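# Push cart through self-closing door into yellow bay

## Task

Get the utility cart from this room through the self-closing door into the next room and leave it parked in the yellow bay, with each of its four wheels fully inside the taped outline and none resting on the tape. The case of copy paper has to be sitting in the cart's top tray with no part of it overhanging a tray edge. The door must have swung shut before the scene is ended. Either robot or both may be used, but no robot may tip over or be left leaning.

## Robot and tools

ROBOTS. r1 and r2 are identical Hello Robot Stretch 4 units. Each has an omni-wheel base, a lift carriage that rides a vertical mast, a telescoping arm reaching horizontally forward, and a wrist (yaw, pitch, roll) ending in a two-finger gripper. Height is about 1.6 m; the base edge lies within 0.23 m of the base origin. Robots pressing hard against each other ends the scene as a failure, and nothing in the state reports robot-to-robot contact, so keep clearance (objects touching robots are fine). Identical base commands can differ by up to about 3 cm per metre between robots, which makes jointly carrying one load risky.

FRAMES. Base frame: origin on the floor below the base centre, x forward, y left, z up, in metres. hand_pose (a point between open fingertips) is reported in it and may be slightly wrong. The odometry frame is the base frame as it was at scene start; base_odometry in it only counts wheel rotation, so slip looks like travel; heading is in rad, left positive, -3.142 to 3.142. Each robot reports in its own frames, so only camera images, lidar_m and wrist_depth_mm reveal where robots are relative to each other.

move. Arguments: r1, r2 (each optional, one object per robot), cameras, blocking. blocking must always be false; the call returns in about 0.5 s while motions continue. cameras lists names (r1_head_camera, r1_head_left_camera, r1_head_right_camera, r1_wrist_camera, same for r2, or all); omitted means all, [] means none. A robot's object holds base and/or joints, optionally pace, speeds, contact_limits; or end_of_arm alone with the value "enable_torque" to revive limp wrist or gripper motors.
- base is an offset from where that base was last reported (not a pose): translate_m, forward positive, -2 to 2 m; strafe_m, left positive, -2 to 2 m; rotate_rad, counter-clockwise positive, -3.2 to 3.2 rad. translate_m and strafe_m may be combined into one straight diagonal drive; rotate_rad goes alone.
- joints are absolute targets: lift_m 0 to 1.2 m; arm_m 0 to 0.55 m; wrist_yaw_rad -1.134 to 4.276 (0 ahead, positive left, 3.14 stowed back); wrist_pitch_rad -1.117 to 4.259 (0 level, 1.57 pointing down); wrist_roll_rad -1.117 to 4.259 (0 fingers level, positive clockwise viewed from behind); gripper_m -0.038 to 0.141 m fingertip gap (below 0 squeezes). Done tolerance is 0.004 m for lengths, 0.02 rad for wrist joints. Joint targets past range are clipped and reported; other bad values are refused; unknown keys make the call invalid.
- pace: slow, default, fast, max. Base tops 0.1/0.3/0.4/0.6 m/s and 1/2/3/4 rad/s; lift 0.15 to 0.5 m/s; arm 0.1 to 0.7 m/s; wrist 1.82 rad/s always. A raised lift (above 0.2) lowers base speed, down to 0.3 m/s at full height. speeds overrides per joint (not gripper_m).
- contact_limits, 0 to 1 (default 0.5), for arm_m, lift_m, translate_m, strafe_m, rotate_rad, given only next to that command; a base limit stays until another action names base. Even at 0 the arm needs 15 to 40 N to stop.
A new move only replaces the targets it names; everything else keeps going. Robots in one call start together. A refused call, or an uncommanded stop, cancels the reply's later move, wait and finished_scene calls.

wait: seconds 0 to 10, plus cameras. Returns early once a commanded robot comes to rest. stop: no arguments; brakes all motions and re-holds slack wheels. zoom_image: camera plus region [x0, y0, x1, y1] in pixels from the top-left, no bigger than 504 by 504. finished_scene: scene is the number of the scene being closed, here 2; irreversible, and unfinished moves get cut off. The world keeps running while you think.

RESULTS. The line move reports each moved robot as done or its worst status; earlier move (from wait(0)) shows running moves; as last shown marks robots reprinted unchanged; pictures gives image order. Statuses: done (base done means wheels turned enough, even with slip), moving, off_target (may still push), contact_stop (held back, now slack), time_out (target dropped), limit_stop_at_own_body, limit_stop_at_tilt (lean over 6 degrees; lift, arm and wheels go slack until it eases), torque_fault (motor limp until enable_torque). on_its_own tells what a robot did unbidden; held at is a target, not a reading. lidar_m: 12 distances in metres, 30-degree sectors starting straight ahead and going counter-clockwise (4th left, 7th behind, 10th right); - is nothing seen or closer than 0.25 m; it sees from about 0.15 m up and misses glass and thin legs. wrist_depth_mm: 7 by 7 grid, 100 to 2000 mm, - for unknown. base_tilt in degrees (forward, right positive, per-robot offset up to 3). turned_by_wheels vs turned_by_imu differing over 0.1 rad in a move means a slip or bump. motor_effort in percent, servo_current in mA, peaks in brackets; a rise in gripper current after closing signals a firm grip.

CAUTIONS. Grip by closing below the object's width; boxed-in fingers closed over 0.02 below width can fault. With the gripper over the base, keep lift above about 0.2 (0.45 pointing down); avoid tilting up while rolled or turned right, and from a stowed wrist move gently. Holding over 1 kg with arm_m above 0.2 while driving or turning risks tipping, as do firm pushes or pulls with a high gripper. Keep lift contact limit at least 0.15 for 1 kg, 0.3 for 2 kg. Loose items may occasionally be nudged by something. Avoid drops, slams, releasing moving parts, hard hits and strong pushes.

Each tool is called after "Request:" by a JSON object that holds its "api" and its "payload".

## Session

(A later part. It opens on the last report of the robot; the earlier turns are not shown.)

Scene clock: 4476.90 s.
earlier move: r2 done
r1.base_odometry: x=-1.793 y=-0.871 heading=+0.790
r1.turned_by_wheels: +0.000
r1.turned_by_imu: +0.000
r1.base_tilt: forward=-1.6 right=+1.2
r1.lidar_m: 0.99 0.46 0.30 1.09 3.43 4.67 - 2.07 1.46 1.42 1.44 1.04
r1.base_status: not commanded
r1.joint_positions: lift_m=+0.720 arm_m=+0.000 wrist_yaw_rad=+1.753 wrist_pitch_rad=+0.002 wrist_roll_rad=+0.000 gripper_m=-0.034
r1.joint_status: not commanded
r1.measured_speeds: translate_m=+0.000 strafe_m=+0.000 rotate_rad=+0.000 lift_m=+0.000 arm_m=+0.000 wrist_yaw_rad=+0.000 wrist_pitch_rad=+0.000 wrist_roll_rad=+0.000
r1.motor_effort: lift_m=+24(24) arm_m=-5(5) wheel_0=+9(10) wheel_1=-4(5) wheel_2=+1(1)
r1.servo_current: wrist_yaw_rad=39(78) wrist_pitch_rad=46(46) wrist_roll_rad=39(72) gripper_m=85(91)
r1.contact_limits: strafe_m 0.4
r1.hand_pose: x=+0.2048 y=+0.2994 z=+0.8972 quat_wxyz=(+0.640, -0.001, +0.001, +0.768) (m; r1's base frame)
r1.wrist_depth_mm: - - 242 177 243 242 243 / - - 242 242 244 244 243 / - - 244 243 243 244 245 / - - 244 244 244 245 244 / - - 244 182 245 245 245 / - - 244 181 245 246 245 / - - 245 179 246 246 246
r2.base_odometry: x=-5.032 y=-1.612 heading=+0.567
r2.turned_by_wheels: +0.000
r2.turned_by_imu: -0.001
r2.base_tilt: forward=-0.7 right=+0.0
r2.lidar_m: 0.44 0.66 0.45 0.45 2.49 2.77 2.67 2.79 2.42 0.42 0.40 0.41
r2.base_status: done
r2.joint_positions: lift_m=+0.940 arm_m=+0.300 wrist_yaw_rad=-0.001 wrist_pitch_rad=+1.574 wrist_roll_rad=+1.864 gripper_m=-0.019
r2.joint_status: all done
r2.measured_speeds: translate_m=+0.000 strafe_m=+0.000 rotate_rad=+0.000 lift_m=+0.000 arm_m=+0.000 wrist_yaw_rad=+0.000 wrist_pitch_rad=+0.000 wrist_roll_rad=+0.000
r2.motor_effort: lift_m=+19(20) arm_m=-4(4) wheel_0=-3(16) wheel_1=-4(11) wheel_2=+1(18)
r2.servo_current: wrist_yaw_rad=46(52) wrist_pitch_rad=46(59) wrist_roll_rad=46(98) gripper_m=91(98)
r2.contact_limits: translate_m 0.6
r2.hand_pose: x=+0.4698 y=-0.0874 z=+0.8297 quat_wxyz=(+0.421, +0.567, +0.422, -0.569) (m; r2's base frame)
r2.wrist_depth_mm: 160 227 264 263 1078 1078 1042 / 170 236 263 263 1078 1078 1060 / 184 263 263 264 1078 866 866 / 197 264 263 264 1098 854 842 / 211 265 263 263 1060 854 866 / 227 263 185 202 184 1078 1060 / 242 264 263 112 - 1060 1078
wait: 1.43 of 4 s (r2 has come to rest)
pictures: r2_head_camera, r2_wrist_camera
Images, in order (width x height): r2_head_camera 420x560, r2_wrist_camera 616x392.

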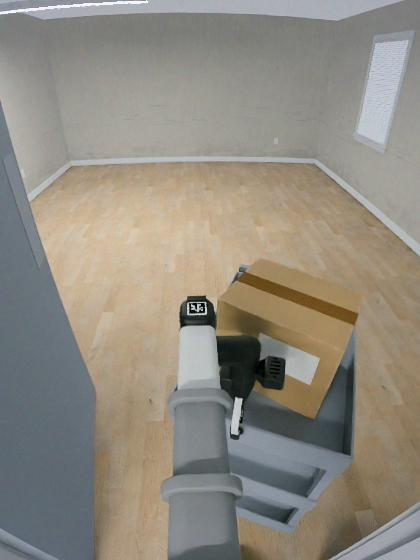

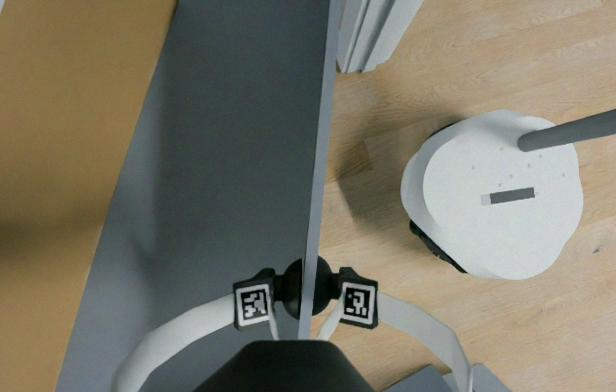

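Request:
{"api": "move", "payload": {"blocking": false, "r2": {"base": {"translate_m": -0.17}, "joints": {"wrist_roll_rad": 1.79}, "speeds": {"wrist_roll_rad": 0.06}, "contact_limits": {"translate_m": 0.6}}, "cameras": []}}

Request:
{"api": "wait", "payload": {"seconds": 4, "cameras": ["r2_head_camera", "r2_wrist_camera", "r2_head_right_camera", "r2_head_left_camera"]}}

Scene clock: 4489.63 s.
move: r2 moving
r1.base_odometry: x=-1.793 y=-0.871 heading=+0.790
r1.turned_by_wheels: +0.000
r1.turned_by_imu: +0.000
r1.base_tilt: forward=-1.6 right=+1.2
r1.lidar_m: 0.97 0.47 0.29 1.06 3.41 4.72 - 2.08 1.47 1.42 1.43 1.02
r1.base_status: not commanded
r1.joint_positions: lift_m=+0.720 arm_m=+0.000 wrist_yaw_rad=+1.753 wrist_pitch_rad=+0.002 wrist_roll_rad=+0.000 gripper_m=-0.034
r1.joint_status: not commanded
r1.measured_speeds: translate_m=+0.000 strafe_m=+0.000 rotate_rad=+0.000 lift_m=+0.000 arm_m=+0.000 wrist_yaw_rad=+0.000 wrist_pitch_rad=+0.000 wrist_roll_rad=+0.000
r1.motor_effort: lift_m=+24(24) arm_m=-5(5) wheel_0=+9(10) wheel_1=-4(5) wheel_2=+1(1)
r1.servo_current: wrist_yaw_rad=59(59) wrist_pitch_rad=33(46) wrist_roll_rad=59(65) gripper_m=91(91)
r1.contact_limits: strafe_m 0.4
r1.hand_pose: x=+0.2048 y=+0.2994 z=+0.8972 quat_wxyz=(+0.640, -0.001, +0.001, +0.768) (m; r1's base frame)
r1.wrist_depth_mm: - - 243 177 242 243 243 / - - 243 243 243 244 243 / - - 243 243 244 244 244 / - - 244 244 244 244 244 / - - 245 182 245 245 246 / - - 244 180 245 245 245 / - - 246 179 246 246 246
r2.base_odometry: x=-5.058 y=-1.628 heading=+0.567
r2.turned_by_wheels: +0.000
r2.turned_by_imu: +0.000
r2.base_tilt: forward=-0.6 right=+0.1
r2.lidar_m: 0.46 0.66 0.47 0.50 2.49 2.73 2.66 2.76 2.39 0.46 0.40 0.43
r2.base_status: translate_m moving
r2.joint_positions: lift_m=+0.940 arm_m=+0.300 wrist_yaw_rad=+0.000 wrist_pitch_rad=+1.565 wrist_roll_rad=+1.838 gripper_m=-0.019
r2.joint_status: wrist_roll_rad moving
r2.measured_speeds: translate_m=-0.121 strafe_m=-0.001 rotate_rad=+0.001 lift_m=+0.000 arm_m=+0.000 wrist_yaw_rad=+0.018 wrist_pitch_rad=-0.038 wrist_roll_rad=-0.061
r2.motor_effort: lift_m=+19(20) arm_m=-4(4) wheel_0=-4(13) wheel_1=-9(9) wheel_2=+15(15)
r2.servo_current: wrist_yaw_rad=46(52) wrist_pitch_rad=46(52) wrist_roll_rad=39(85) gripper_m=98(98)
r2.contact_limits: translate_m 0.6
r2.hand_pose: x=+0.4725 y=-0.0874 z=+0.8297 quat_wxyz=(+0.430, +0.564, +0.428, -0.561) (m; r2's base frame)
r2.wrist_depth_mm: 170 225 264 259 904 1042 1042 / 186 251 264 263 1078 1060 1042 / 197 266 265 263 1078 854 831 / 211 267 265 263 1060 831 831 / 229 270 266 265 1078 831 831 / 251 268 185 193 1098 1060 1060 / 271 268 266 112 - 1060 1060
pictures: none
No camera images: "cameras" was empty.

Scene clock: 4491.07 s.
earlier move: r2 done
r1.base_odometry: x=-1.793 y=-0.871 heading=+0.790
r1.turned_by_wheels: +0.000
r1.turned_by_imu: +0.000
r1.base_tilt: forward=-1.6 right=+1.3
r1.lidar_m: 0.99 0.48 0.28 1.11 3.42 4.72 - 2.02 1.48 1.39 1.43 1.06
r1.base_status: not commanded
r1.joint_positions: lift_m=+0.720 arm_m=+0.000 wrist_yaw_rad=+1.753 wrist_pitch_rad=+0.002 wrist_roll_rad=+0.000 gripper_m=-0.034
r1.joint_status: not commanded
r1.measured_speeds: translate_m=+0.000 strafe_m=+0.000 rotate_rad=+0.000 lift_m=+0.000 arm_m=+0.000 wrist_yaw_rad=+0.000 wrist_pitch_rad=+0.000 wrist_roll_rad=+0.000
r1.motor_effort: lift_m=+24(24) arm_m=-5(5) wheel_0=+9(10) wheel_1=-4(5) wheel_2=+1(1)
r1.servo_current: wrist_yaw_rad=52(65) wrist_pitch_rad=39(52) wrist_roll_rad=59(65) gripper_m=85(91)
r1.contact_limits: strafe_m 0.4
r1.hand_pose: x=+0.2048 y=+0.2994 z=+0.8972 quat_wxyz=(+0.640, -0.001, +0.001, +0.768) (m; r1's base frame)
r1.wrist_depth_mm: - - 242 177 243 243 243 / - - 242 243 242 244 244 / - - 244 243 243 243 244 / - - 244 244 245 245 244 / - - 245 182 244 245 245 / - - 245 180 245 246 246 / - - 246 179 246 246 246
r2.base_odometry: x=-5.175 y=-1.703 heading=+0.567
r2.turned_by_wheels: +0.000
r2.turned_by_imu: +0.000
r2.base_tilt: forward=-0.6 right=+0.1
r2.lidar_m: 0.44 0.60 0.52 1.09 2.49 2.61 2.49 2.62 2.40 1.07 0.48 0.43
r2.base_status: done
r2.joint_positions: lift_m=+0.940 arm_m=+0.300 wrist_yaw_rad=-0.002 wrist_pitch_rad=+1.575 wrist_roll_rad=+1.794 gripper_m=-0.019
r2.joint_status: all done
r2.measured_speeds: translate_m=+0.000 strafe_m=+0.000 rotate_rad=+0.000 lift_m=+0.000 arm_m=+0.000 wrist_yaw_rad=+0.000 wrist_pitch_rad=+0.000 wrist_roll_rad=+0.000
r2.motor_effort: lift_m=+20(20) arm_m=-3(4) wheel_0=-5(15) wheel_1=-3(11) wheel_2=+2(18)
r2.servo_current: wrist_yaw_rad=46(59) wrist_pitch_rad=46(59) wrist_roll_rad=39(85) gripper_m=91(98)
r2.contact_limits: translate_m 0.6
r2.hand_pose: x=+0.4695 y=-0.0874 z=+0.8297 quat_wxyz=(+0.440, +0.552, +0.442, -0.554) (m; r2's base frame)
r2.wrist_depth_mm: 160 226 263 263 1078 1098 1060 / 170 236 264 263 1078 1078 1060 / 187 260 263 264 1078 854 1060 / 196 263 263 262 1078 842 842 / 211 263 263 263 1078 854 842 / 227 264 186 202 183 1060 1060 / 242 264 262 112 1060 1060 1060
wait: 1.43 of 4 s (r2 has come to rest)
pictures: r2_head_camera, r2_head_left_camera, r2_head_right_camera, r2_wrist_camera
Images, in order (width x height): r2_head_camera 420x560, r2_head_left_camera 420x672, r2_head_right_camera 420x672, r2_wrist_camera 616x392.

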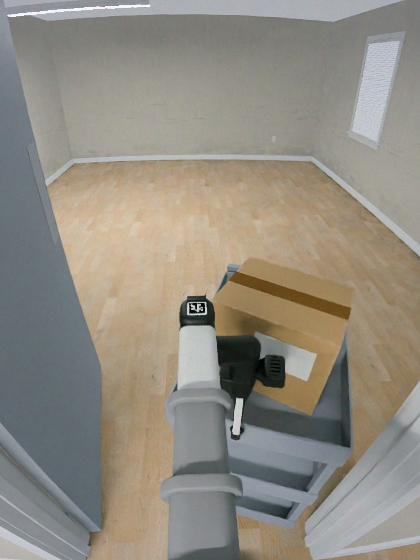

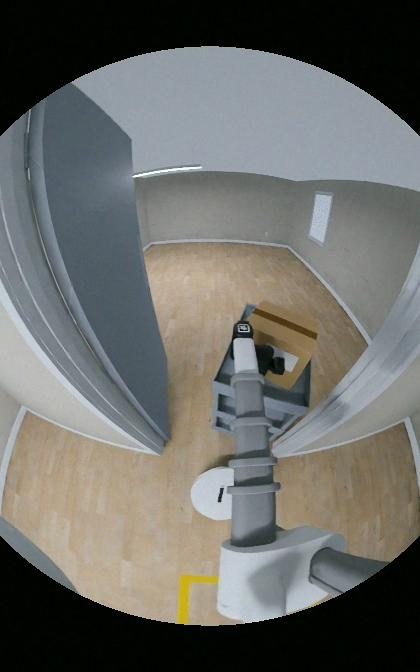

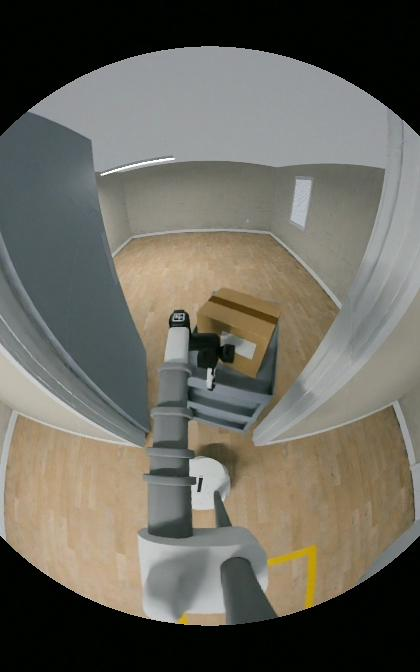

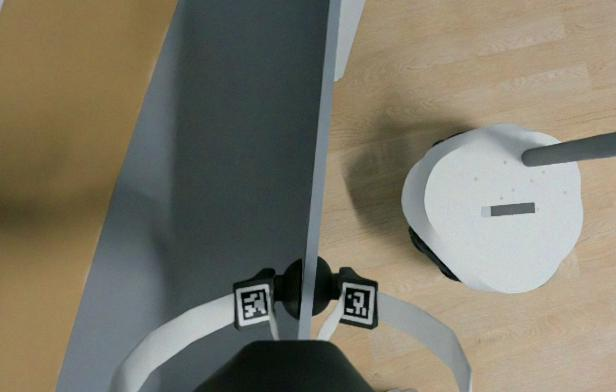

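Request:
{"api": "move", "payload": {"blocking": false, "r2": {"base": {"translate_m": -0.22, "strafe_m": 0.09}, "joints": {"wrist_roll_rad": 1.73}, "speeds": {"wrist_roll_rad": 0.05}, "contact_limits": {"translate_m": 0.6}}, "cameras": []}}

Request:
{"api": "wait", "payload": {"seconds": 4, "cameras": ["r2_head_camera", "r2_wrist_camera", "r2_head_right_camera"]}}

Scene clock: 4522.20 s.
move: r2 moving
r1.base_odometry: x=-1.793 y=-0.871 heading=+0.790
r1.turned_by_wheels: +0.000
r1.turned_by_imu: +0.000
r1.base_tilt: forward=-1.6 right=+1.2
r1.lidar_m: 0.99 0.46 0.29 1.12 3.44 4.67 - 2.06 1.47 1.40 1.41 1.05
r1.base_status: not commanded
r1.joint_positions: lift_m=+0.720 arm_m=+0.000 wrist_yaw_rad=+1.753 wrist_pitch_rad=+0.002 wrist_roll_rad=+0.000 gripper_m=-0.034
r1.joint_status: not commanded
r1.measured_speeds: translate_m=+0.000 strafe_m=+0.000 rotate_rad=+0.000 lift_m=+0.000 arm_m=+0.000 wrist_yaw_rad=+0.000 wrist_pitch_rad=+0.000 wrist_roll_rad=+0.000
r1.motor_effort: lift_m=+24(24) arm_m=-5(5) wheel_0=+9(10) wheel_1=-4(4) wheel_2=+1(1)
r1.servo_current: wrist_yaw_rad=46(65) wrist_pitch_rad=46(52) wrist_roll_rad=72(72) gripper_m=78(91)
r1.contact_limits: strafe_m 0.4
r1.hand_pose: x=+0.2048 y=+0.2994 z=+0.8972 quat_wxyz=(+0.640, -0.001, +0.001, +0.768) (m; r1's base frame)
r1.wrist_depth_mm: - - 242 177 241 243 243 / - - 243 243 243 243 243 / - - 244 243 243 243 244 / - - 244 244 244 244 245 / - - 245 182 244 245 245 / - - 245 180 245 246 246 / - - 245 180 246 245 246
r2.base_odometry: x=-5.208 y=-1.709 heading=+0.565
r2.turned_by_wheels: -0.001
r2.turned_by_imu: -0.001
r2.base_tilt: forward=-0.6 right=+0.1
r2.lidar_m: 0.47 0.57 0.54 1.19 2.45 2.60 2.48 2.58 2.40 1.18 0.52 0.46
r2.base_status: translate_m moving; strafe_m moving
r2.joint_positions: lift_m=+0.940 arm_m=+0.300 wrist_yaw_rad=+0.000 wrist_pitch_rad=+1.564 wrist_roll_rad=+1.773 gripper_m=-0.019
r2.joint_status: wrist_roll_rad moving
r2.measured_speeds: translate_m=-0.121 strafe_m=+0.049 rotate_rad=-0.005 lift_m=+0.000 arm_m=+0.000 wrist_yaw_rad=+0.017 wrist_pitch_rad=-0.041 wrist_roll_rad=-0.048
r2.motor_effort: lift_m=+19(20) arm_m=-3(4) wheel_0=-16(19) wheel_1=-8(8) wheel_2=+12(12)
r2.servo_current: wrist_yaw_rad=46(59) wrist_pitch_rad=39(52) wrist_roll_rad=72(72) gripper_m=98(98)
r2.contact_limits: translate_m 0.6
r2.hand_pose: x=+0.4727 y=-0.0874 z=+0.8297 quat_wxyz=(+0.448, +0.550, +0.445, -0.546) (m; r2's base frame)
r2.wrist_depth_mm: 174 236 266 263 1042 1042 1042 / 187 257 265 264 1060 1060 1042 / 201 266 266 265 1060 917 1042 / 212 267 266 265 1060 842 831 / 229 268 267 264 1060 831 831 / 253 270 186 194 1042 1042 1025 / 268 270 267 112 - 1060 1042
pictures: none
No camera images: "cameras" was empty.

Scene clock: 4523.87 s.
earlier move: r2 done
r1.base_odometry: x=-1.793 y=-0.871 heading=+0.790
r1.turned_by_wheels: +0.000
r1.turned_by_imu: +0.000
r1.base_tilt: forward=-1.6 right=+1.2
r1.lidar_m: 0.98 0.45 0.30 3.29 3.43 4.69 - 2.06 1.48 1.41 1.45 1.00
r1.base_status: not commanded
r1.joint_positions: lift_m=+0.720 arm_m=+0.000 wrist_yaw_rad=+1.753 wrist_pitch_rad=+0.002 wrist_roll_rad=+0.000 gripper_m=-0.034
r1.joint_status: not commanded
r1.measured_speeds: translate_m=+0.000 strafe_m=+0.000 rotate_rad=+0.000 lift_m=+0.000 arm_m=+0.000 wrist_yaw_rad=+0.000 wrist_pitch_rad=+0.000 wrist_roll_rad=+0.000
r1.motor_effort: lift_m=+24(24) arm_m=-5(5) wheel_0=+9(10) wheel_1=-4(5) wheel_2=+1(1)
r1.servo_current: wrist_yaw_rad=46(65) wrist_pitch_rad=46(52) wrist_roll_rad=46(72) gripper_m=85(91)
r1.contact_limits: strafe_m 0.4
r1.hand_pose: x=+0.2048 y=+0.2994 z=+0.8972 quat_wxyz=(+0.640, -0.001, +0.001, +0.768) (m; r1's base frame)
r1.wrist_depth_mm: - - 242 177 242 242 243 / - - 243 243 243 243 244 / - - 244 244 244 244 244 / - - 244 244 244 244 244 / - - 244 182 245 245 245 / - - 245 181 245 245 245 / - - 245 179 246 245 246
r2.base_odometry: x=-5.409 y=-1.744 heading=+0.565
r2.turned_by_wheels: +0.000
r2.turned_by_imu: -0.001
r2.base_tilt: forward=-0.7 right=+0.1
r2.lidar_m: 0.43 0.61 0.69 1.96 2.39 2.38 2.30 2.36 2.48 1.94 0.54 0.44
r2.base_status: done
r2.joint_positions: lift_m=+0.940 arm_m=+0.300 wrist_yaw_rad=-0.003 wrist_pitch_rad=+1.573 wrist_roll_rad=+1.733 gripper_m=-0.019
r2.joint_status: all done
r2.measured_speeds: translate_m=+0.000 strafe_m=+0.000 rotate_rad=+0.000 lift_m=+0.000 arm_m=+0.000 wrist_yaw_rad=+0.000 wrist_pitch_rad=+0.000 wrist_roll_rad=+0.000
r2.motor_effort: lift_m=+20(20) arm_m=+4(4) wheel_0=-7(24) wheel_1=-7(11) wheel_2=+1(14)
r2.servo_current: wrist_yaw_rad=52(59) wrist_pitch_rad=46(59) wrist_roll_rad=39(91) gripper_m=85(98)
r2.contact_limits: translate_m 0.6
r2.hand_pose: x=+0.4699 y=-0.0874 z=+0.8297 quat_wxyz=(+0.457, +0.539, +0.458, -0.540) (m; r2's base frame)
r2.wrist_depth_mm: 185 251 265 263 1078 1078 1042 / 196 263 263 264 1060 1060 1060 / 209 265 263 263 1078 946 1078 / 223 264 264 264 1078 854 866 / 243 264 264 262 1060 854 866 / 264 264 188 193 183 1078 1042 / 265 264 263 112 - 1060 1060
wait: 1.67 of 4 s (r2 has come to rest)
pictures: r2_head_camera, r2_head_right_camera, r2_wrist_camera
Images, in order (width x height): r2_head_camera 420x560, r2_head_right_camera 420x672, r2_wrist_camera 616x392.

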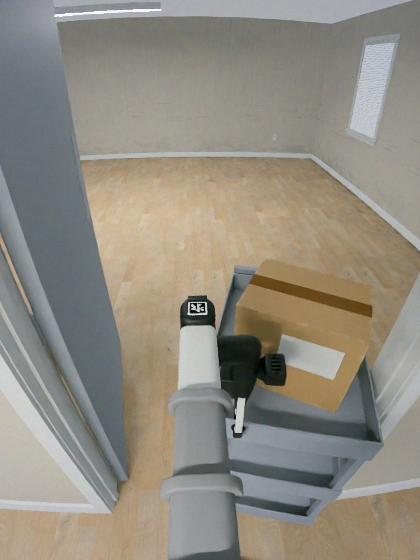

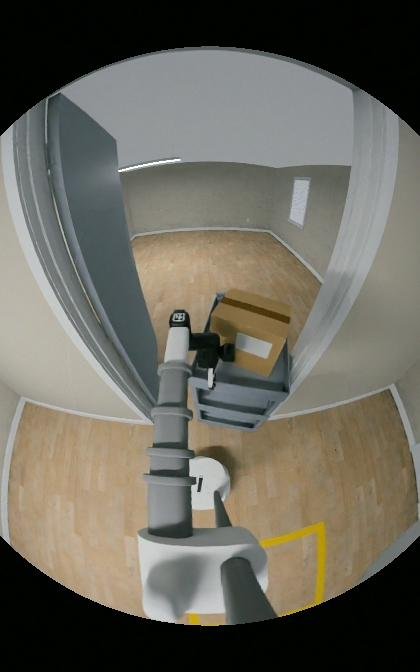

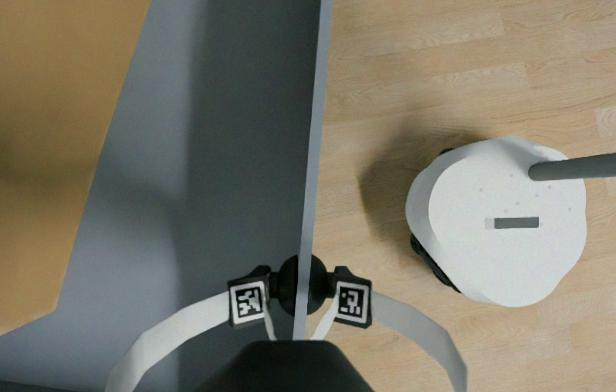

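Request:
{"api": "zoom_image", "payload": {"camera": "r2_wrist_camera", "region": [0, 100, 308, 392]}}

Request:
{"api": "zoom_image", "payload": {"camera": "r2_head_camera", "region": [150, 240, 420, 560]}}

Scaled by 1.636.

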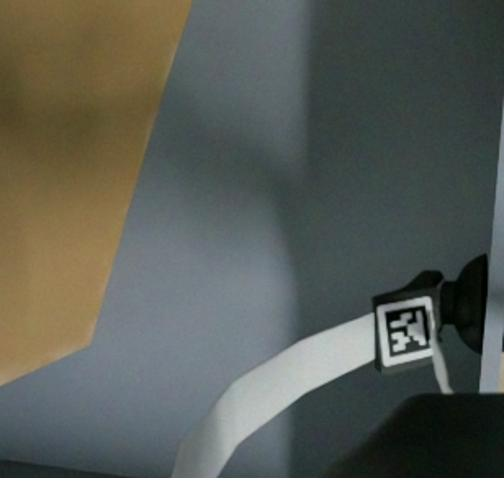

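Scaled by 1.575 from the camera's 420x560 image, which has a finer 1200x1600 frame.

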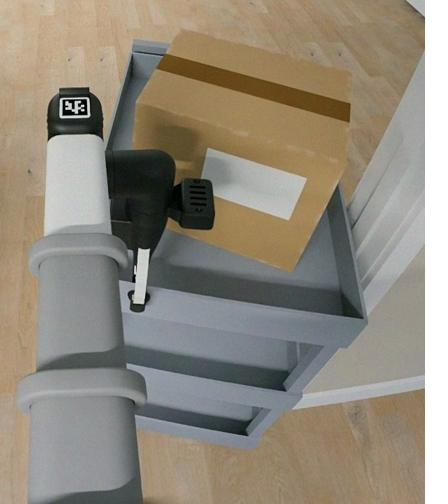

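Request:
{"api": "move", "payload": {"blocking": false, "r2": {"base": {"translate_m": -0.15, "strafe_m": 0.02}, "joints": {"wrist_roll_rad": 1.66, "gripper_m": -0.028}, "speeds": {"wrist_roll_rad": 0.05}, "contact_limits": {"translate_m": 0.6}}, "cameras": []}}

Request:
{"api": "wait", "payload": {"seconds": 4, "cameras": ["r2_head_camera", "r2_wrist_camera"]}}

Scene clock: 4575.03 s.
move: r2 moving
r1.base_odometry: x=-1.793 y=-0.871 heading=+0.790
r1.turned_by_wheels: +0.000
r1.turned_by_imu: +0.000
r1.base_tilt: forward=-1.6 right=+1.2
r1.lidar_m: 0.99 0.45 0.29 3.28 3.43 4.70 - 2.05 1.45 1.41 1.44 1.02
r1.base_status: not commanded
r1.joint_positions: lift_m=+0.720 arm_m=+0.000 wrist_yaw_rad=+1.753 wrist_pitch_rad=+0.002 wrist_roll_rad=+0.000 gripper_m=-0.034
r1.joint_status: not commanded
r1.measured_speeds: translate_m=+0.000 strafe_m=+0.000 rotate_rad=+0.000 lift_m=+0.000 arm_m=+0.000 wrist_yaw_rad=+0.000 wrist_pitch_rad=+0.000 wrist_roll_rad=+0.000
r1.motor_effort: lift_m=+24(24) arm_m=-5(5) wheel_0=+9(10) wheel_1=-4(5) wheel_2=+1(1)
r1.servo_current: wrist_yaw_rad=52(59) wrist_pitch_rad=46(46) wrist_roll_rad=59(59) gripper_m=85(91)
r1.contact_limits: strafe_m 0.4
r1.hand_pose: x=+0.2048 y=+0.2994 z=+0.8972 quat_wxyz=(+0.640, -0.001, +0.001, +0.768) (m; r1's base frame)
r1.wrist_depth_mm: - - 242 177 243 242 243 / - - 243 243 243 244 243 / - - 243 243 244 244 244 / - - 244 244 244 244 245 / - - 244 183 245 245 246 / - - 244 180 245 245 245 / - - 245 179 246 245 246
r2.base_odometry: x=-5.437 y=-1.758 heading=+0.564
r2.turned_by_wheels: -0.001
r2.turned_by_imu: -0.001
r2.base_tilt: forward=-0.6 right=+0.0
r2.lidar_m: 0.45 0.62 0.74 2.04 2.38 2.37 2.25 2.34 2.51 2.02 0.52 0.47
r2.base_status: translate_m moving; strafe_m moving
r2.joint_positions: lift_m=+0.940 arm_m=+0.300 wrist_yaw_rad=+0.000 wrist_pitch_rad=+1.564 wrist_roll_rad=+1.713 gripper_m=-0.026
r2.joint_status: wrist_roll_rad moving; gripper_m moving
r2.measured_speeds: translate_m=-0.121 strafe_m=+0.018 rotate_rad=-0.001 lift_m=+0.000 arm_m=+0.000 wrist_yaw_rad=+0.014 wrist_pitch_rad=-0.030 wrist_roll_rad=-0.049
r2.motor_effort: lift_m=+20(20) arm_m=+3(4) wheel_0=-17(18) wheel_1=-9(9) wheel_2=+12(12)
r2.servo_current: wrist_yaw_rad=39(59) wrist_pitch_rad=46(46) wrist_roll_rad=72(72) gripper_m=91(150)
r2.contact_limits: translate_m 0.6
r2.hand_pose: x=+0.4729 y=-0.0874 z=+0.8297 quat_wxyz=(+0.465, +0.536, +0.462, -0.532) (m; r2's base frame)
r2.wrist_depth_mm: 193 262 264 263 1060 1060 1025 / 208 266 266 264 1078 1060 1025 / 225 268 267 265 1042 1060 1060 / 244 270 265 264 1042 831 831 / 260 268 267 265 1060 842 809 / 270 268 184 193 1060 1042 1042 / 272 267 268 112 - 1042 1060
pictures: none
No camera images: "cameras" was empty.

Scene clock: 4576.37 s.
earlier move: r2 done
r1.base_odometry: x=-1.793 y=-0.871 heading=+0.790
r1.turned_by_wheels: +0.000
r1.turned_by_imu: +0.000
r1.base_tilt: forward=-1.6 right=+1.3
r1.lidar_m: 0.97 0.47 0.29 3.27 3.44 4.67 - 2.04 1.46 1.39 1.42 1.04
r1.base_status: not commanded
r1.joint_positions: lift_m=+0.720 arm_m=+0.000 wrist_yaw_rad=+1.753 wrist_pitch_rad=+0.002 wrist_roll_rad=+0.000 gripper_m=-0.034
r1.joint_status: not commanded
r1.measured_speeds: translate_m=+0.000 strafe_m=+0.000 rotate_rad=+0.000 lift_m=+0.000 arm_m=+0.000 wrist_yaw_rad=+0.000 wrist_pitch_rad=+0.000 wrist_roll_rad=+0.000
r1.motor_effort: lift_m=+24(24) arm_m=-5(5) wheel_0=+9(10) wheel_1=-4(5) wheel_2=+1(1)
r1.servo_current: wrist_yaw_rad=59(65) wrist_pitch_rad=33(52) wrist_roll_rad=46(65) gripper_m=85(91)
r1.contact_limits: strafe_m 0.4
r1.hand_pose: x=+0.2048 y=+0.2994 z=+0.8972 quat_wxyz=(+0.640, -0.001, +0.001, +0.768) (m; r1's base frame)
r1.wrist_depth_mm: - - 241 177 243 243 243 / - - 244 243 244 244 244 / - - 244 243 244 244 244 / - - 244 244 244 244 244 / - - 244 182 245 245 245 / - - 246 180 245 245 246 / - - 245 180 246 246 246
r2.base_odometry: x=-5.546 y=-1.808 heading=+0.565
r2.turned_by_wheels: +0.000
r2.turned_by_imu: -0.001
r2.base_tilt: forward=-0.7 right=+0.1
r2.lidar_m: 0.45 0.71 0.87 2.24 2.36 2.23 2.12 2.23 2.52 2.40 0.53 0.45
r2.base_status: done
r2.joint_positions: lift_m=+0.940 arm_m=+0.300 wrist_yaw_rad=-0.002 wrist_pitch_rad=+1.575 wrist_roll_rad=+1.664 gripper_m=-0.027
r2.joint_status: all done
r2.measured_speeds: translate_m=+0.000 strafe_m=+0.000 rotate_rad=+0.000 lift_m=+0.000 arm_m=+0.000 wrist_yaw_rad=+0.000 wrist_pitch_rad=+0.000 wrist_roll_rad=+0.000
r2.motor_effort: lift_m=+19(20) arm_m=-3(4) wheel_0=-6(19) wheel_1=-3(11) wheel_2=-2(15)
r2.servo_current: wrist_yaw_rad=39(59) wrist_pitch_rad=46(59) wrist_roll_rad=46(85) gripper_m=111(150)
r2.contact_limits: translate_m 0.6
r2.hand_pose: x=+0.4695 y=-0.0874 z=+0.8297 quat_wxyz=(+0.475, +0.522, +0.477, -0.524) (m; r2's base frame)
r2.wrist_depth_mm: 181 245 260 263 1078 1078 1060 / 192 263 260 263 1060 1078 1060 / 206 262 263 263 1078 1078 1078 / 220 263 264 264 1060 866 842 / 239 263 262 264 1060 854 842 / 262 263 186 200 180 854 1098 / 263 263 264 112 1078 1078 1042
wait: 1.33 of 4 s (r2 has come to rest)
pictures: r2_head_camera, r2_wrist_camera
Images, in order (width x height): r2_head_camera 420x560, r2_wrist_camera 616x392.

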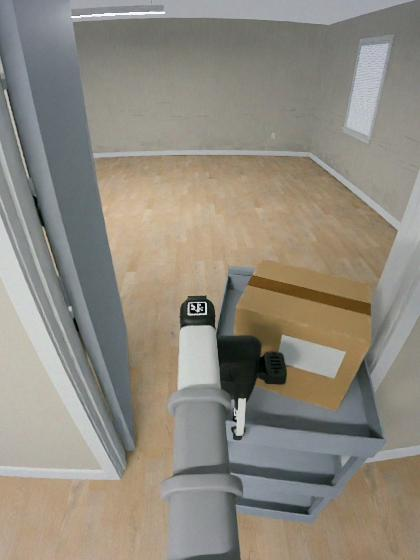

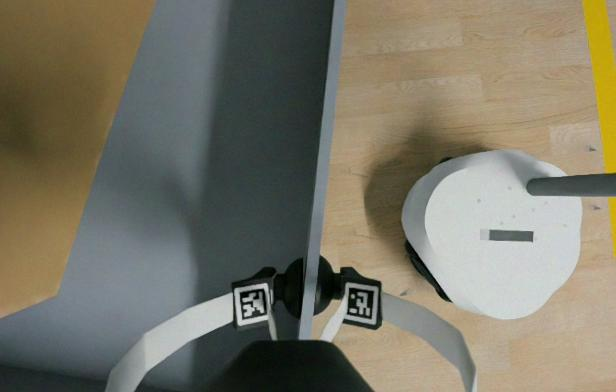

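Request:
{"api": "zoom_image", "payload": {"camera": "r2_head_camera", "region": [290, 300, 420, 480]}}

Request:
{"api": "zoom_image", "payload": {"camera": "r2_head_camera", "region": [170, 240, 420, 530]}}

Scaled by 2.800 from the camera's 420x560 image, which has a finer 1200x1600 frame.

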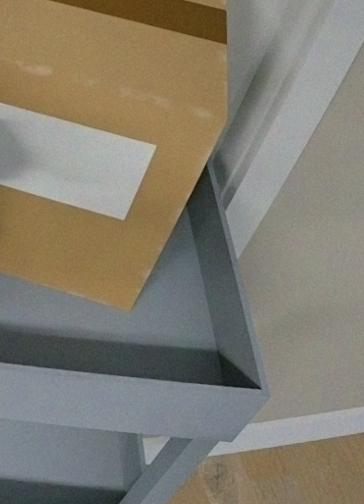

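Scaled by 1.738 from the camera's 420x560 image, which has a finer 1200x1600 frame.

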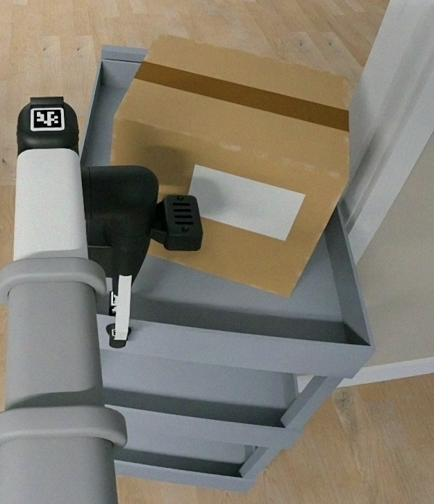

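Request:
{"api": "move", "payload": {"blocking": false, "r2": {"base": {"translate_m": -0.12, "strafe_m": 0.06}, "joints": {"wrist_roll_rad": 1.55}, "speeds": {"wrist_roll_rad": 0.1}, "contact_limits": {"translate_m": 0.6}}, "cameras": []}}

Request:
{"api": "wait", "payload": {"seconds": 4, "cameras": ["r2_head_camera", "r2_wrist_camera"]}}

Request:
{"api": "zoom_image", "payload": {"camera": "r2_head_camera", "region": [170, 240, 420, 530]}}

Scene clock: 4607.67 s.
move: r2 moving
r1.base_odometry: x=-1.793 y=-0.871 heading=+0.790
r1.turned_by_wheels: +0.000
r1.turned_by_imu: +0.000
r1.base_tilt: forward=-1.6 right=+1.2
r1.lidar_m: 0.99 0.48 0.30 3.27 3.42 4.69 - 2.05 1.48 1.40 1.44 1.03
r1.base_status: not commanded
r1.joint_positions: lift_m=+0.720 arm_m=+0.000 wrist_yaw_rad=+1.753 wrist_pitch_rad=+0.002 wrist_roll_rad=+0.000 gripper_m=-0.034
r1.joint_status: not commanded
r1.measured_speeds: translate_m=+0.000 strafe_m=+0.000 rotate_rad=+0.000 lift_m=+0.000 arm_m=+0.000 wrist_yaw_rad=+0.000 wrist_pitch_rad=+0.000 wrist_roll_rad=+0.000
r1.motor_effort: lift_m=+24(24) arm_m=-5(5) wheel_0=+9(10) wheel_1=-4(5) wheel_2=+1(1)
r1.servo_current: wrist_yaw_rad=33(72) wrist_pitch_rad=39(52) wrist_roll_rad=39(65) gripper_m=78(91)
r1.contact_limits: strafe_m 0.4
r1.hand_pose: x=+0.2048 y=+0.2994 z=+0.8972 quat_wxyz=(+0.640, -0.001, +0.001, +0.768) (m; r1's base frame)
r1.wrist_depth_mm: - - 242 177 243 243 243 / - - 243 243 244 244 243 / - - 243 243 243 244 244 / - - 244 245 244 244 245 / - - 244 182 244 244 245 / - - 245 181 245 245 245 / - - 245 179 245 247 246
r2.base_odometry: x=-5.581 y=-1.811 heading=+0.563
r2.turned_by_wheels: -0.001
r2.turned_by_imu: -0.001
r2.base_tilt: forward=-0.6 right=+0.1
r2.lidar_m: 0.46 0.73 0.94 2.23 2.34 2.20 2.10 2.21 2.53 2.42 0.56 0.47
r2.base_status: translate_m moving; strafe_m moving
r2.joint_positions: lift_m=+0.940 arm_m=+0.300 wrist_yaw_rad=-0.001 wrist_pitch_rad=+1.565 wrist_roll_rad=+1.622 gripper_m=-0.027
r2.joint_status: wrist_roll_rad moving
r2.measured_speeds: translate_m=-0.121 strafe_m=+0.058 rotate_rad=+0.001 lift_m=+0.000 arm_m=+0.000 wrist_yaw_rad=+0.015 wrist_pitch_rad=-0.040 wrist_roll_rad=-0.097
r2.motor_effort: lift_m=+20(20) arm_m=-3(4) wheel_0=-21(21) wheel_1=-7(8) wheel_2=+11(11)
r2.servo_current: wrist_yaw_rad=39(52) wrist_pitch_rad=39(46) wrist_roll_rad=46(78) gripper_m=111(111)
r2.contact_limits: translate_m 0.6
r2.hand_pose: x=+0.4725 y=-0.0874 z=+0.8297 quat_wxyz=(+0.488, +0.514, +0.485, -0.511) (m; r2's base frame)
r2.wrist_depth_mm: 194 258 266 264 1060 1060 1042 / 208 267 266 264 1060 1078 1060 / 226 268 267 266 1060 1060 1060 / 250 270 267 266 1060 831 820 / 271 270 267 266 1060 831 831 / 272 271 184 196 181 831 842 / - 270 267 112 - 1060 1042
pictures: none
No camera images: "cameras" was empty.

Scene clock: 4609.27 s.
earlier move: r2 done
r1.base_odometry: x=-1.793 y=-0.871 heading=+0.790
r1.turned_by_wheels: +0.000
r1.turned_by_imu: +0.000
r1.base_tilt: forward=-1.6 right=+1.2
r1.lidar_m: 0.98 0.47 0.28 3.28 3.45 4.74 - 2.03 1.47 1.41 1.47 1.03
r1.base_status: not commanded
r1.joint_positions: lift_m=+0.720 arm_m=+0.000 wrist_yaw_rad=+1.753 wrist_pitch_rad=+0.002 wrist_roll_rad=+0.000 gripper_m=-0.034
r1.joint_status: not commanded
r1.measured_speeds: translate_m=+0.000 strafe_m=+0.000 rotate_rad=+0.000 lift_m=+0.000 arm_m=+0.000 wrist_yaw_rad=+0.000 wrist_pitch_rad=+0.000 wrist_roll_rad=+0.000
r1.motor_effort: lift_m=+24(24) arm_m=-5(5) wheel_0=+9(10) wheel_1=-4(5) wheel_2=+1(1)
r1.servo_current: wrist_yaw_rad=39(72) wrist_pitch_rad=39(52) wrist_roll_rad=39(65) gripper_m=85(91)
r1.contact_limits: strafe_m 0.4
r1.hand_pose: x=+0.2048 y=+0.2994 z=+0.8972 quat_wxyz=(+0.640, -0.001, +0.001, +0.768) (m; r1's base frame)
r1.wrist_depth_mm: - - 243 177 242 242 242 / - - 242 242 244 243 244 / - - 243 244 244 244 243 / - - 243 244 244 244 244 / - - 244 182 245 245 245 / - - 245 180 245 245 246 / - - 245 179 246 245 247
r2.base_odometry: x=-5.680 y=-1.821 heading=+0.564
r2.turned_by_wheels: +0.001
r2.turned_by_imu: +0.000
r2.base_tilt: forward=-0.7 right=+0.1
r2.lidar_m: 0.41 0.79 1.10 2.19 2.30 2.10 2.02 2.13 2.55 2.47 0.55 0.44
r2.base_status: done
r2.joint_positions: lift_m=+0.940 arm_m=+0.300 wrist_yaw_rad=-0.004 wrist_pitch_rad=+1.574 wrist_roll_rad=+1.555 gripper_m=-0.027
r2.joint_status: all done
r2.measured_speeds: translate_m=+0.000 strafe_m=+0.000 rotate_rad=+0.000 lift_m=+0.000 arm_m=+0.000 wrist_yaw_rad=+0.000 wrist_pitch_rad=+0.000 wrist_roll_rad=+0.000
r2.motor_effort: lift_m=+20(20) arm_m=+4(4) wheel_0=-2(24) wheel_1=-3(10) wheel_2=-3(13)
r2.servo_current: wrist_yaw_rad=52(59) wrist_pitch_rad=39(65) wrist_roll_rad=46(78) gripper_m=104(111)
r2.contact_limits: translate_m 0.6
r2.hand_pose: x=+0.4696 y=-0.0874 z=+0.8297 quat_wxyz=(+0.502, +0.496, +0.504, -0.498) (m; r2's base frame)
r2.wrist_depth_mm: 185 249 262 263 1078 1078 1078 / 200 262 262 262 1060 1078 1060 / 219 263 264 263 1078 1060 1060 / 245 263 265 263 1078 854 1078 / 263 263 264 264 1060 854 842 / 263 264 185 200 181 842 1078 / - - - 112 1078 1078 1078
wait: 1.60 of 4 s (r2 has come to rest)
pictures: r2_head_camera, r2_wrist_camera
Images, in order (width x height): r2_head_camera 420x560, r2_wrist_camera 616x392.

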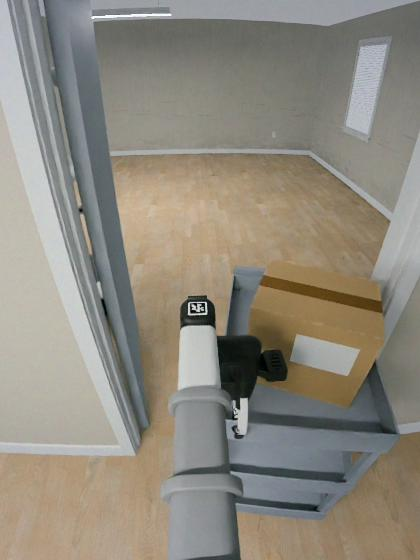

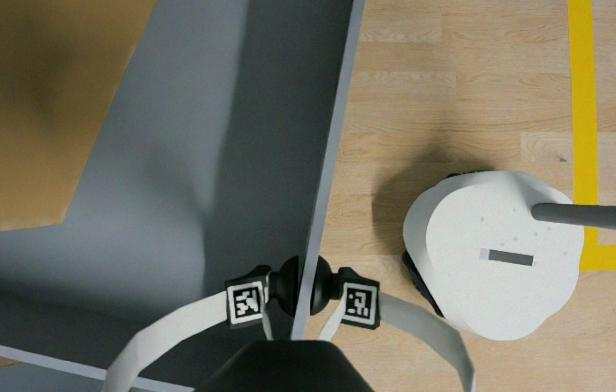

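Scaled by 1.738 from the camera's 420x560 image, which has a finer 1200x1600 frame.

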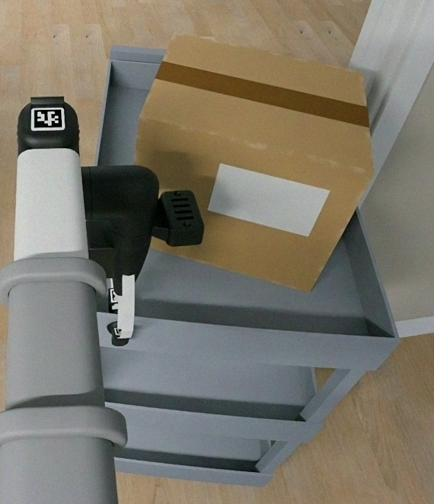

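Request:
{"api": "move", "payload": {"blocking": false, "r2": {"base": {"translate_m": -0.15, "strafe_m": 0.05}, "joints": {"wrist_roll_rad": 1.53}, "speeds": {"wrist_roll_rad": 0.1}, "contact_limits": {"translate_m": 0.6}}, "cameras": []}}

Request:
{"api": "wait", "payload": {"seconds": 4, "cameras": ["r2_head_camera", "r2_wrist_camera"]}}

Request:
{"api": "zoom_image", "payload": {"camera": "r2_head_camera", "region": [170, 240, 420, 530]}}

Scene clock: 4625.93 s.
move: r2 moving
r1.base_odometry: x=-1.793 y=-0.871 heading=+0.790
r1.turned_by_wheels: +0.000
r1.turned_by_imu: +0.000
r1.base_tilt: forward=-1.6 right=+1.3
r1.lidar_m: 0.97 0.48 0.31 3.28 3.40 4.70 - 2.05 1.49 1.40 1.47 1.04
r1.base_status: not commanded
r1.joint_positions: lift_m=+0.720 arm_m=+0.000 wrist_yaw_rad=+1.753 wrist_pitch_rad=+0.002 wrist_roll_rad=+0.000 gripper_m=-0.034
r1.joint_status: not commanded
r1.measured_speeds: translate_m=+0.000 strafe_m=+0.000 rotate_rad=+0.000 lift_m=+0.000 arm_m=+0.000 wrist_yaw_rad=+0.000 wrist_pitch_rad=+0.000 wrist_roll_rad=+0.000
r1.motor_effort: lift_m=+24(24) arm_m=-5(5) wheel_0=+9(10) wheel_1=-4(5) wheel_2=+1(1)
r1.servo_current: wrist_yaw_rad=33(59) wrist_pitch_rad=39(46) wrist_roll_rad=52(65) gripper_m=85(91)
r1.contact_limits: strafe_m 0.4
r1.hand_pose: x=+0.2048 y=+0.2994 z=+0.8972 quat_wxyz=(+0.640, -0.001, +0.001, +0.768) (m; r1's base frame)
r1.wrist_depth_mm: - - 242 177 242 243 243 / - - 242 244 243 243 243 / - - 243 243 244 243 245 / - - 244 244 244 244 244 / - - 244 182 244 245 245 / - - 245 181 246 245 246 / - - 246 180 246 246 246
r2.base_odometry: x=-5.711 y=-1.829 heading=+0.563
r2.turned_by_wheels: -0.001
r2.turned_by_imu: -0.001
r2.base_tilt: forward=-0.6 right=+0.1
r2.lidar_m: 0.45 0.81 1.11 2.17 2.27 2.08 1.97 2.08 2.59 2.46 0.58 0.45
r2.base_status: translate_m moving; strafe_m moving
r2.joint_positions: lift_m=+0.940 arm_m=+0.300 wrist_yaw_rad=-0.001 wrist_pitch_rad=+1.565 wrist_roll_rad=+1.536 gripper_m=-0.027
r2.joint_status: wrist_roll_rad moving
r2.measured_speeds: translate_m=-0.120 strafe_m=+0.041 rotate_rad=+0.002 lift_m=+0.000 arm_m=+0.000 wrist_yaw_rad=+0.012 wrist_pitch_rad=-0.027 wrist_roll_rad=+0.000
r2.motor_effort: lift_m=+20(20) arm_m=+3(4) wheel_0=-20(21) wheel_1=-9(9) wheel_2=+12(12)
r2.servo_current: wrist_yaw_rad=52(65) wrist_pitch_rad=46(46) wrist_roll_rad=65(65) gripper_m=104(104)
r2.contact_limits: translate_m 0.6
r2.hand_pose: x=+0.4726 y=-0.0874 z=+0.8297 quat_wxyz=(+0.510, +0.493, +0.507, -0.490) (m; r2's base frame)
r2.wrist_depth_mm: 197 257 266 264 1078 1060 1042 / 213 267 266 264 1060 1060 1042 / 232 268 266 265 1078 1060 1025 / 263 267 266 264 1060 842 842 / 271 268 266 264 1060 842 842 / - 268 184 195 183 854 831 / - - - 112 149 - 1025
pictures: none
No camera images: "cameras" was empty.

Scene clock: 4627.37 s.
earlier move: r2 done
r1.base_odometry: x=-1.793 y=-0.871 heading=+0.790
r1.turned_by_wheels: +0.000
r1.turned_by_imu: +0.000
r1.base_tilt: forward=-1.6 right=+1.2
r1.lidar_m: 0.96 0.45 0.28 3.28 3.39 4.69 - 2.06 1.46 1.42 1.44 1.06
r1.base_status: not commanded
r1.joint_positions: lift_m=+0.720 arm_m=+0.000 wrist_yaw_rad=+1.753 wrist_pitch_rad=+0.002 wrist_roll_rad=+0.000 gripper_m=-0.034
r1.joint_status: not commanded
r1.measured_speeds: translate_m=+0.000 strafe_m=+0.000 rotate_rad=+0.000 lift_m=+0.000 arm_m=+0.000 wrist_yaw_rad=+0.000 wrist_pitch_rad=+0.000 wrist_roll_rad=+0.000
r1.motor_effort: lift_m=+24(24) arm_m=-5(5) wheel_0=+9(10) wheel_1=-4(5) wheel_2=+1(1)
r1.servo_current: wrist_yaw_rad=52(65) wrist_pitch_rad=46(46) wrist_roll_rad=52(78) gripper_m=85(91)
r1.contact_limits: strafe_m 0.4
r1.hand_pose: x=+0.2048 y=+0.2994 z=+0.8972 quat_wxyz=(+0.640, -0.001, +0.001, +0.768) (m; r1's base frame)
r1.wrist_depth_mm: - - 242 177 243 243 243 / - - 242 243 243 244 243 / - - 242 243 243 244 244 / - - 244 244 244 244 244 / - - 245 182 244 244 244 / - - 244 181 245 246 246 / - - 246 180 246 246 247
r2.base_odometry: x=-5.833 y=-1.859 heading=+0.564
r2.turned_by_wheels: +0.002
r2.turned_by_imu: +0.001
r2.base_tilt: forward=-0.7 right=+0.0
r2.lidar_m: 0.43 0.92 1.25 2.15 2.23 1.97 1.86 1.94 2.62 2.54 0.54 0.44
r2.base_status: done
r2.joint_positions: lift_m=+0.940 arm_m=+0.300 wrist_yaw_rad=-0.003 wrist_pitch_rad=+1.575 wrist_roll_rad=+1.535 gripper_m=-0.027
r2.joint_status: all done
r2.measured_speeds: translate_m=+0.000 strafe_m=+0.000 rotate_rad=+0.000 lift_m=+0.000 arm_m=+0.000 wrist_yaw_rad=+0.000 wrist_pitch_rad=+0.000 wrist_roll_rad=+0.000
r2.motor_effort: lift_m=+19(20) arm_m=-4(4) wheel_0=+1(23) wheel_1=-2(10) wheel_2=+5(14)
r2.servo_current: wrist_yaw_rad=39(65) wrist_pitch_rad=39(59) wrist_roll_rad=46(72) gripper_m=111(111)
r2.contact_limits: translate_m 0.6
r2.hand_pose: x=+0.4696 y=-0.0874 z=+0.8297 quat_wxyz=(+0.507, +0.491, +0.509, -0.493) (m; r2's base frame)
r2.wrist_depth_mm: 183 241 260 262 1060 1060 1078 / 198 262 263 262 1060 1060 1098 / 218 264 262 263 1078 1042 1078 / 252 263 263 263 1078 854 1098 / 263 264 264 264 1078 842 866 / - 263 185 202 180 854 1060 / 778 - - 112 1078 1078 1060
wait: 1.43 of 4 s (r2 has come to rest)
pictures: r2_head_camera, r2_wrist_camera
Images, in order (width x height): r2_head_camera 420x560, r2_wrist_camera 616x392.

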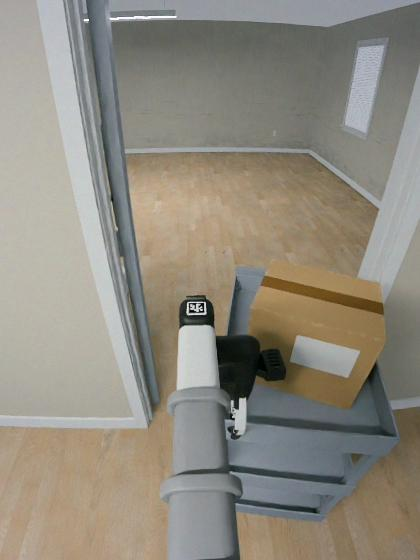

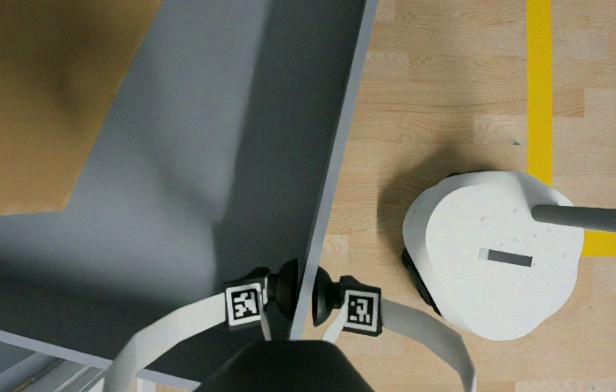

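Scaled by 1.738 from the camera's 420x560 image, which has a finer 1200x1600 frame.

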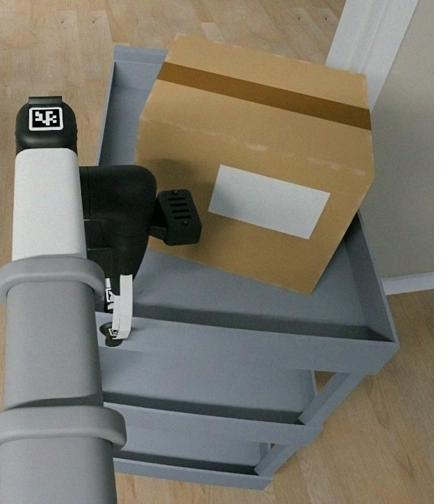

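Request:
{"api": "move", "payload": {"blocking": false, "r2": {"base": {"translate_m": -0.2, "strafe_m": 0.02}, "joints": {"wrist_roll_rad": 1.53}, "speeds": {"wrist_roll_rad": 0.1}, "contact_limits": {"translate_m": 0.6}}, "cameras": []}}

Request:
{"api": "wait", "payload": {"seconds": 4, "cameras": ["r2_head_camera", "r2_wrist_camera", "r2_head_right_camera"]}}

Request:
{"api": "zoom_image", "payload": {"camera": "r2_head_camera", "region": [170, 240, 420, 530]}}

Scene clock: 4639.67 s.
move: r2 moving
r1.base_odometry: x=-1.793 y=-0.871 heading=+0.790
r1.turned_by_wheels: +0.000
r1.turned_by_imu: +0.000
r1.base_tilt: forward=-1.6 right=+1.3
r1.lidar_m: 0.98 0.47 0.27 3.27 3.41 4.68 - 2.05 1.49 1.40 1.42 1.04
r1.base_status: not commanded
r1.joint_positions: lift_m=+0.720 arm_m=+0.000 wrist_yaw_rad=+1.753 wrist_pitch_rad=+0.002 wrist_roll_rad=+0.000 gripper_m=-0.034
r1.joint_status: not commanded
r1.measured_speeds: translate_m=+0.000 strafe_m=+0.000 rotate_rad=+0.000 lift_m=+0.000 arm_m=+0.000 wrist_yaw_rad=+0.000 wrist_pitch_rad=+0.000 wrist_roll_rad=+0.000
r1.motor_effort: lift_m=+24(24) arm_m=-5(5) wheel_0=+9(10) wheel_1=-4(4) wheel_2=+1(1)
r1.servo_current: wrist_yaw_rad=52(65) wrist_pitch_rad=39(52) wrist_roll_rad=39(59) gripper_m=85(91)
r1.contact_limits: strafe_m 0.4
r1.hand_pose: x=+0.2048 y=+0.2994 z=+0.8972 quat_wxyz=(+0.640, -0.001, +0.001, +0.768) (m; r1's base frame)
r1.wrist_depth_mm: - - 243 177 243 243 243 / - - 243 244 243 243 244 / - - 243 244 243 243 244 / - - 244 245 244 244 245 / - - 244 182 245 245 245 / - - 245 180 245 245 245 / - - 246 180 246 246 246
r2.base_odometry: x=-5.861 y=-1.873 heading=+0.564
r2.turned_by_wheels: +0.000
r2.turned_by_imu: +0.000
r2.base_tilt: forward=-0.6 right=+0.1
r2.lidar_m: 0.45 0.92 1.31 2.13 2.26 1.92 1.82 1.94 2.62 2.53 0.58 0.48
r2.base_status: translate_m moving; strafe_m moving
r2.joint_positions: lift_m=+0.940 arm_m=+0.300 wrist_yaw_rad=+0.000 wrist_pitch_rad=+1.564 wrist_roll_rad=+1.535 gripper_m=-0.027
r2.joint_status: wrist_roll_rad moving
r2.measured_speeds: translate_m=-0.120 strafe_m=+0.012 rotate_rad=+0.003 lift_m=+0.000 arm_m=+0.000 wrist_yaw_rad=+0.017 wrist_pitch_rad=-0.036 wrist_roll_rad=+0.000
r2.motor_effort: lift_m=+20(20) arm_m=-4(4) wheel_0=-13(13) wheel_1=-9(9) wheel_2=+17(17)
r2.servo_current: wrist_yaw_rad=33(59) wrist_pitch_rad=39(52) wrist_roll_rad=52(65) gripper_m=104(104)
r2.contact_limits: translate_m 0.6
r2.hand_pose: x=+0.4729 y=-0.0874 z=+0.8297 quat_wxyz=(+0.510, +0.493, +0.507, -0.489) (m; r2's base frame)
r2.wrist_depth_mm: 196 256 264 262 1042 1060 1060 / 212 266 266 262 1060 1025 1060 / 233 267 266 263 1042 1042 1025 / 262 267 266 265 1078 842 831 / 272 268 266 266 1060 842 831 / - 267 185 194 183 842 842 / - - - 112 - 1042 1042
pictures: none
No camera images: "cameras" was empty.

Scene clock: 4641.23 s.
earlier move: r2 done
r1.base_odometry: x=-1.793 y=-0.871 heading=+0.790
r1.turned_by_wheels: +0.000
r1.turned_by_imu: +0.000
r1.base_tilt: forward=-1.6 right=+1.2
r1.lidar_m: 0.97 0.49 0.30 3.27 3.42 4.70 - 2.04 1.49 1.42 1.43 1.04
r1.base_status: not commanded
r1.joint_positions: lift_m=+0.720 arm_m=+0.000 wrist_yaw_rad=+1.753 wrist_pitch_rad=+0.002 wrist_roll_rad=+0.000 gripper_m=-0.034
r1.joint_status: not commanded
r1.measured_speeds: translate_m=+0.000 strafe_m=+0.000 rotate_rad=+0.000 lift_m=+0.000 arm_m=+0.000 wrist_yaw_rad=+0.000 wrist_pitch_rad=+0.000 wrist_roll_rad=+0.000
r1.motor_effort: lift_m=+24(24) arm_m=-5(5) wheel_0=+9(10) wheel_1=-5(5) wheel_2=+1(1)
r1.servo_current: wrist_yaw_rad=52(72) wrist_pitch_rad=39(52) wrist_roll_rad=52(72) gripper_m=85(98)
r1.contact_limits: strafe_m 0.4
r1.hand_pose: x=+0.2048 y=+0.2994 z=+0.8972 quat_wxyz=(+0.640, -0.001, +0.001, +0.768) (m; r1's base frame)
r1.wrist_depth_mm: - - 242 177 243 243 243 / - - 243 244 244 243 243 / - - 243 244 244 243 243 / - - 244 244 245 245 245 / - - 244 182 245 245 245 / - - 245 180 245 246 245 / - - 246 180 246 246 246
r2.base_odometry: x=-6.013 y=-1.949 heading=+0.565
r2.turned_by_wheels: +0.000
r2.turned_by_imu: +0.001
r2.base_tilt: forward=-0.6 right=+0.1
r2.lidar_m: 0.44 1.12 1.57 2.11 2.20 1.76 1.67 1.72 2.41 2.54 0.62 0.45
r2.base_status: done
r2.joint_positions: lift_m=+0.940 arm_m=+0.300 wrist_yaw_rad=-0.001 wrist_pitch_rad=+1.571 wrist_roll_rad=+1.535 gripper_m=-0.027
r2.joint_status: all done
r2.measured_speeds: translate_m=+0.000 strafe_m=+0.000 rotate_rad=+0.000 lift_m=+0.000 arm_m=+0.000 wrist_yaw_rad=+0.000 wrist_pitch_rad=+0.000 wrist_roll_rad=+0.000
r2.motor_effort: lift_m=+19(20) arm_m=-4(4) wheel_0=+0(15) wheel_1=-4(10) wheel_2=+7(19)
r2.servo_current: wrist_yaw_rad=46(59) wrist_pitch_rad=46(59) wrist_roll_rad=59(65) gripper_m=98(117)
r2.contact_limits: translate_m 0.6
r2.hand_pose: x=+0.4707 y=-0.0874 z=+0.8297 quat_wxyz=(+0.509, +0.491, +0.509, -0.491) (m; r2's base frame)
r2.wrist_depth_mm: 193 262 262 262 1060 1060 1060 / 207 263 264 260 1042 1042 1042 / 224 264 263 262 1078 1042 1025 / 246 264 263 262 1060 854 842 / 266 265 264 263 1078 842 842 / 267 266 186 204 181 854 842 / - - - 112 1078 1060 1078
wait: 1.57 of 4 s (r2 has come to rest)
pictures: r2_head_camera, r2_head_right_camera, r2_wrist_camera
Images, in order (width x height): r2_head_camera 420x560, r2_head_right_camera 420x672, r2_wrist_camera 616x392.

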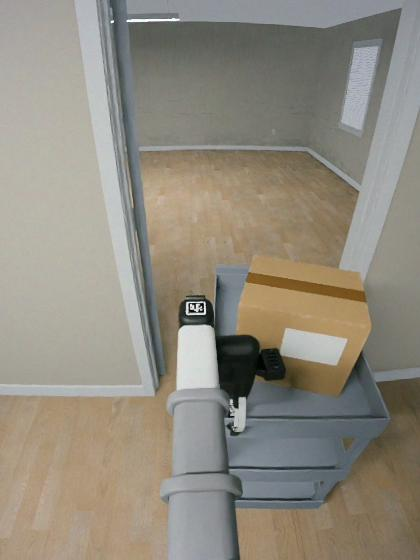

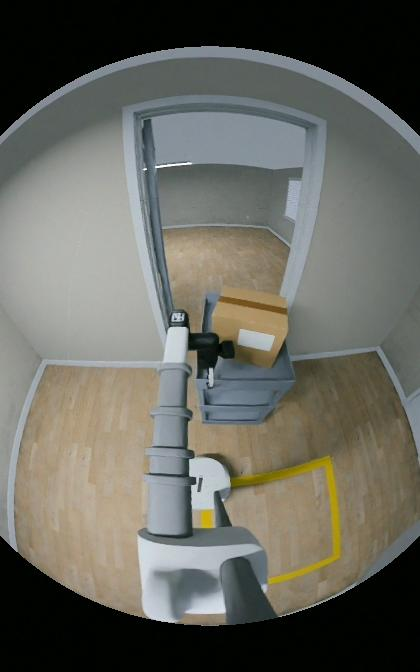

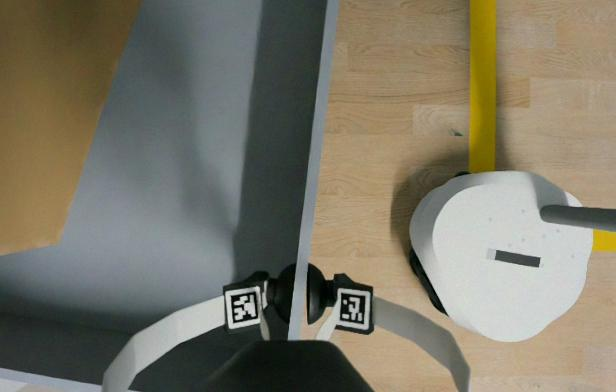

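Scaled by 1.738 from the camera's 420x560 image, which has a finer 1200x1600 frame.

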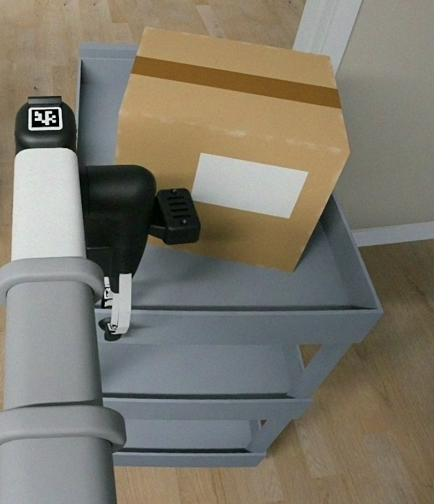

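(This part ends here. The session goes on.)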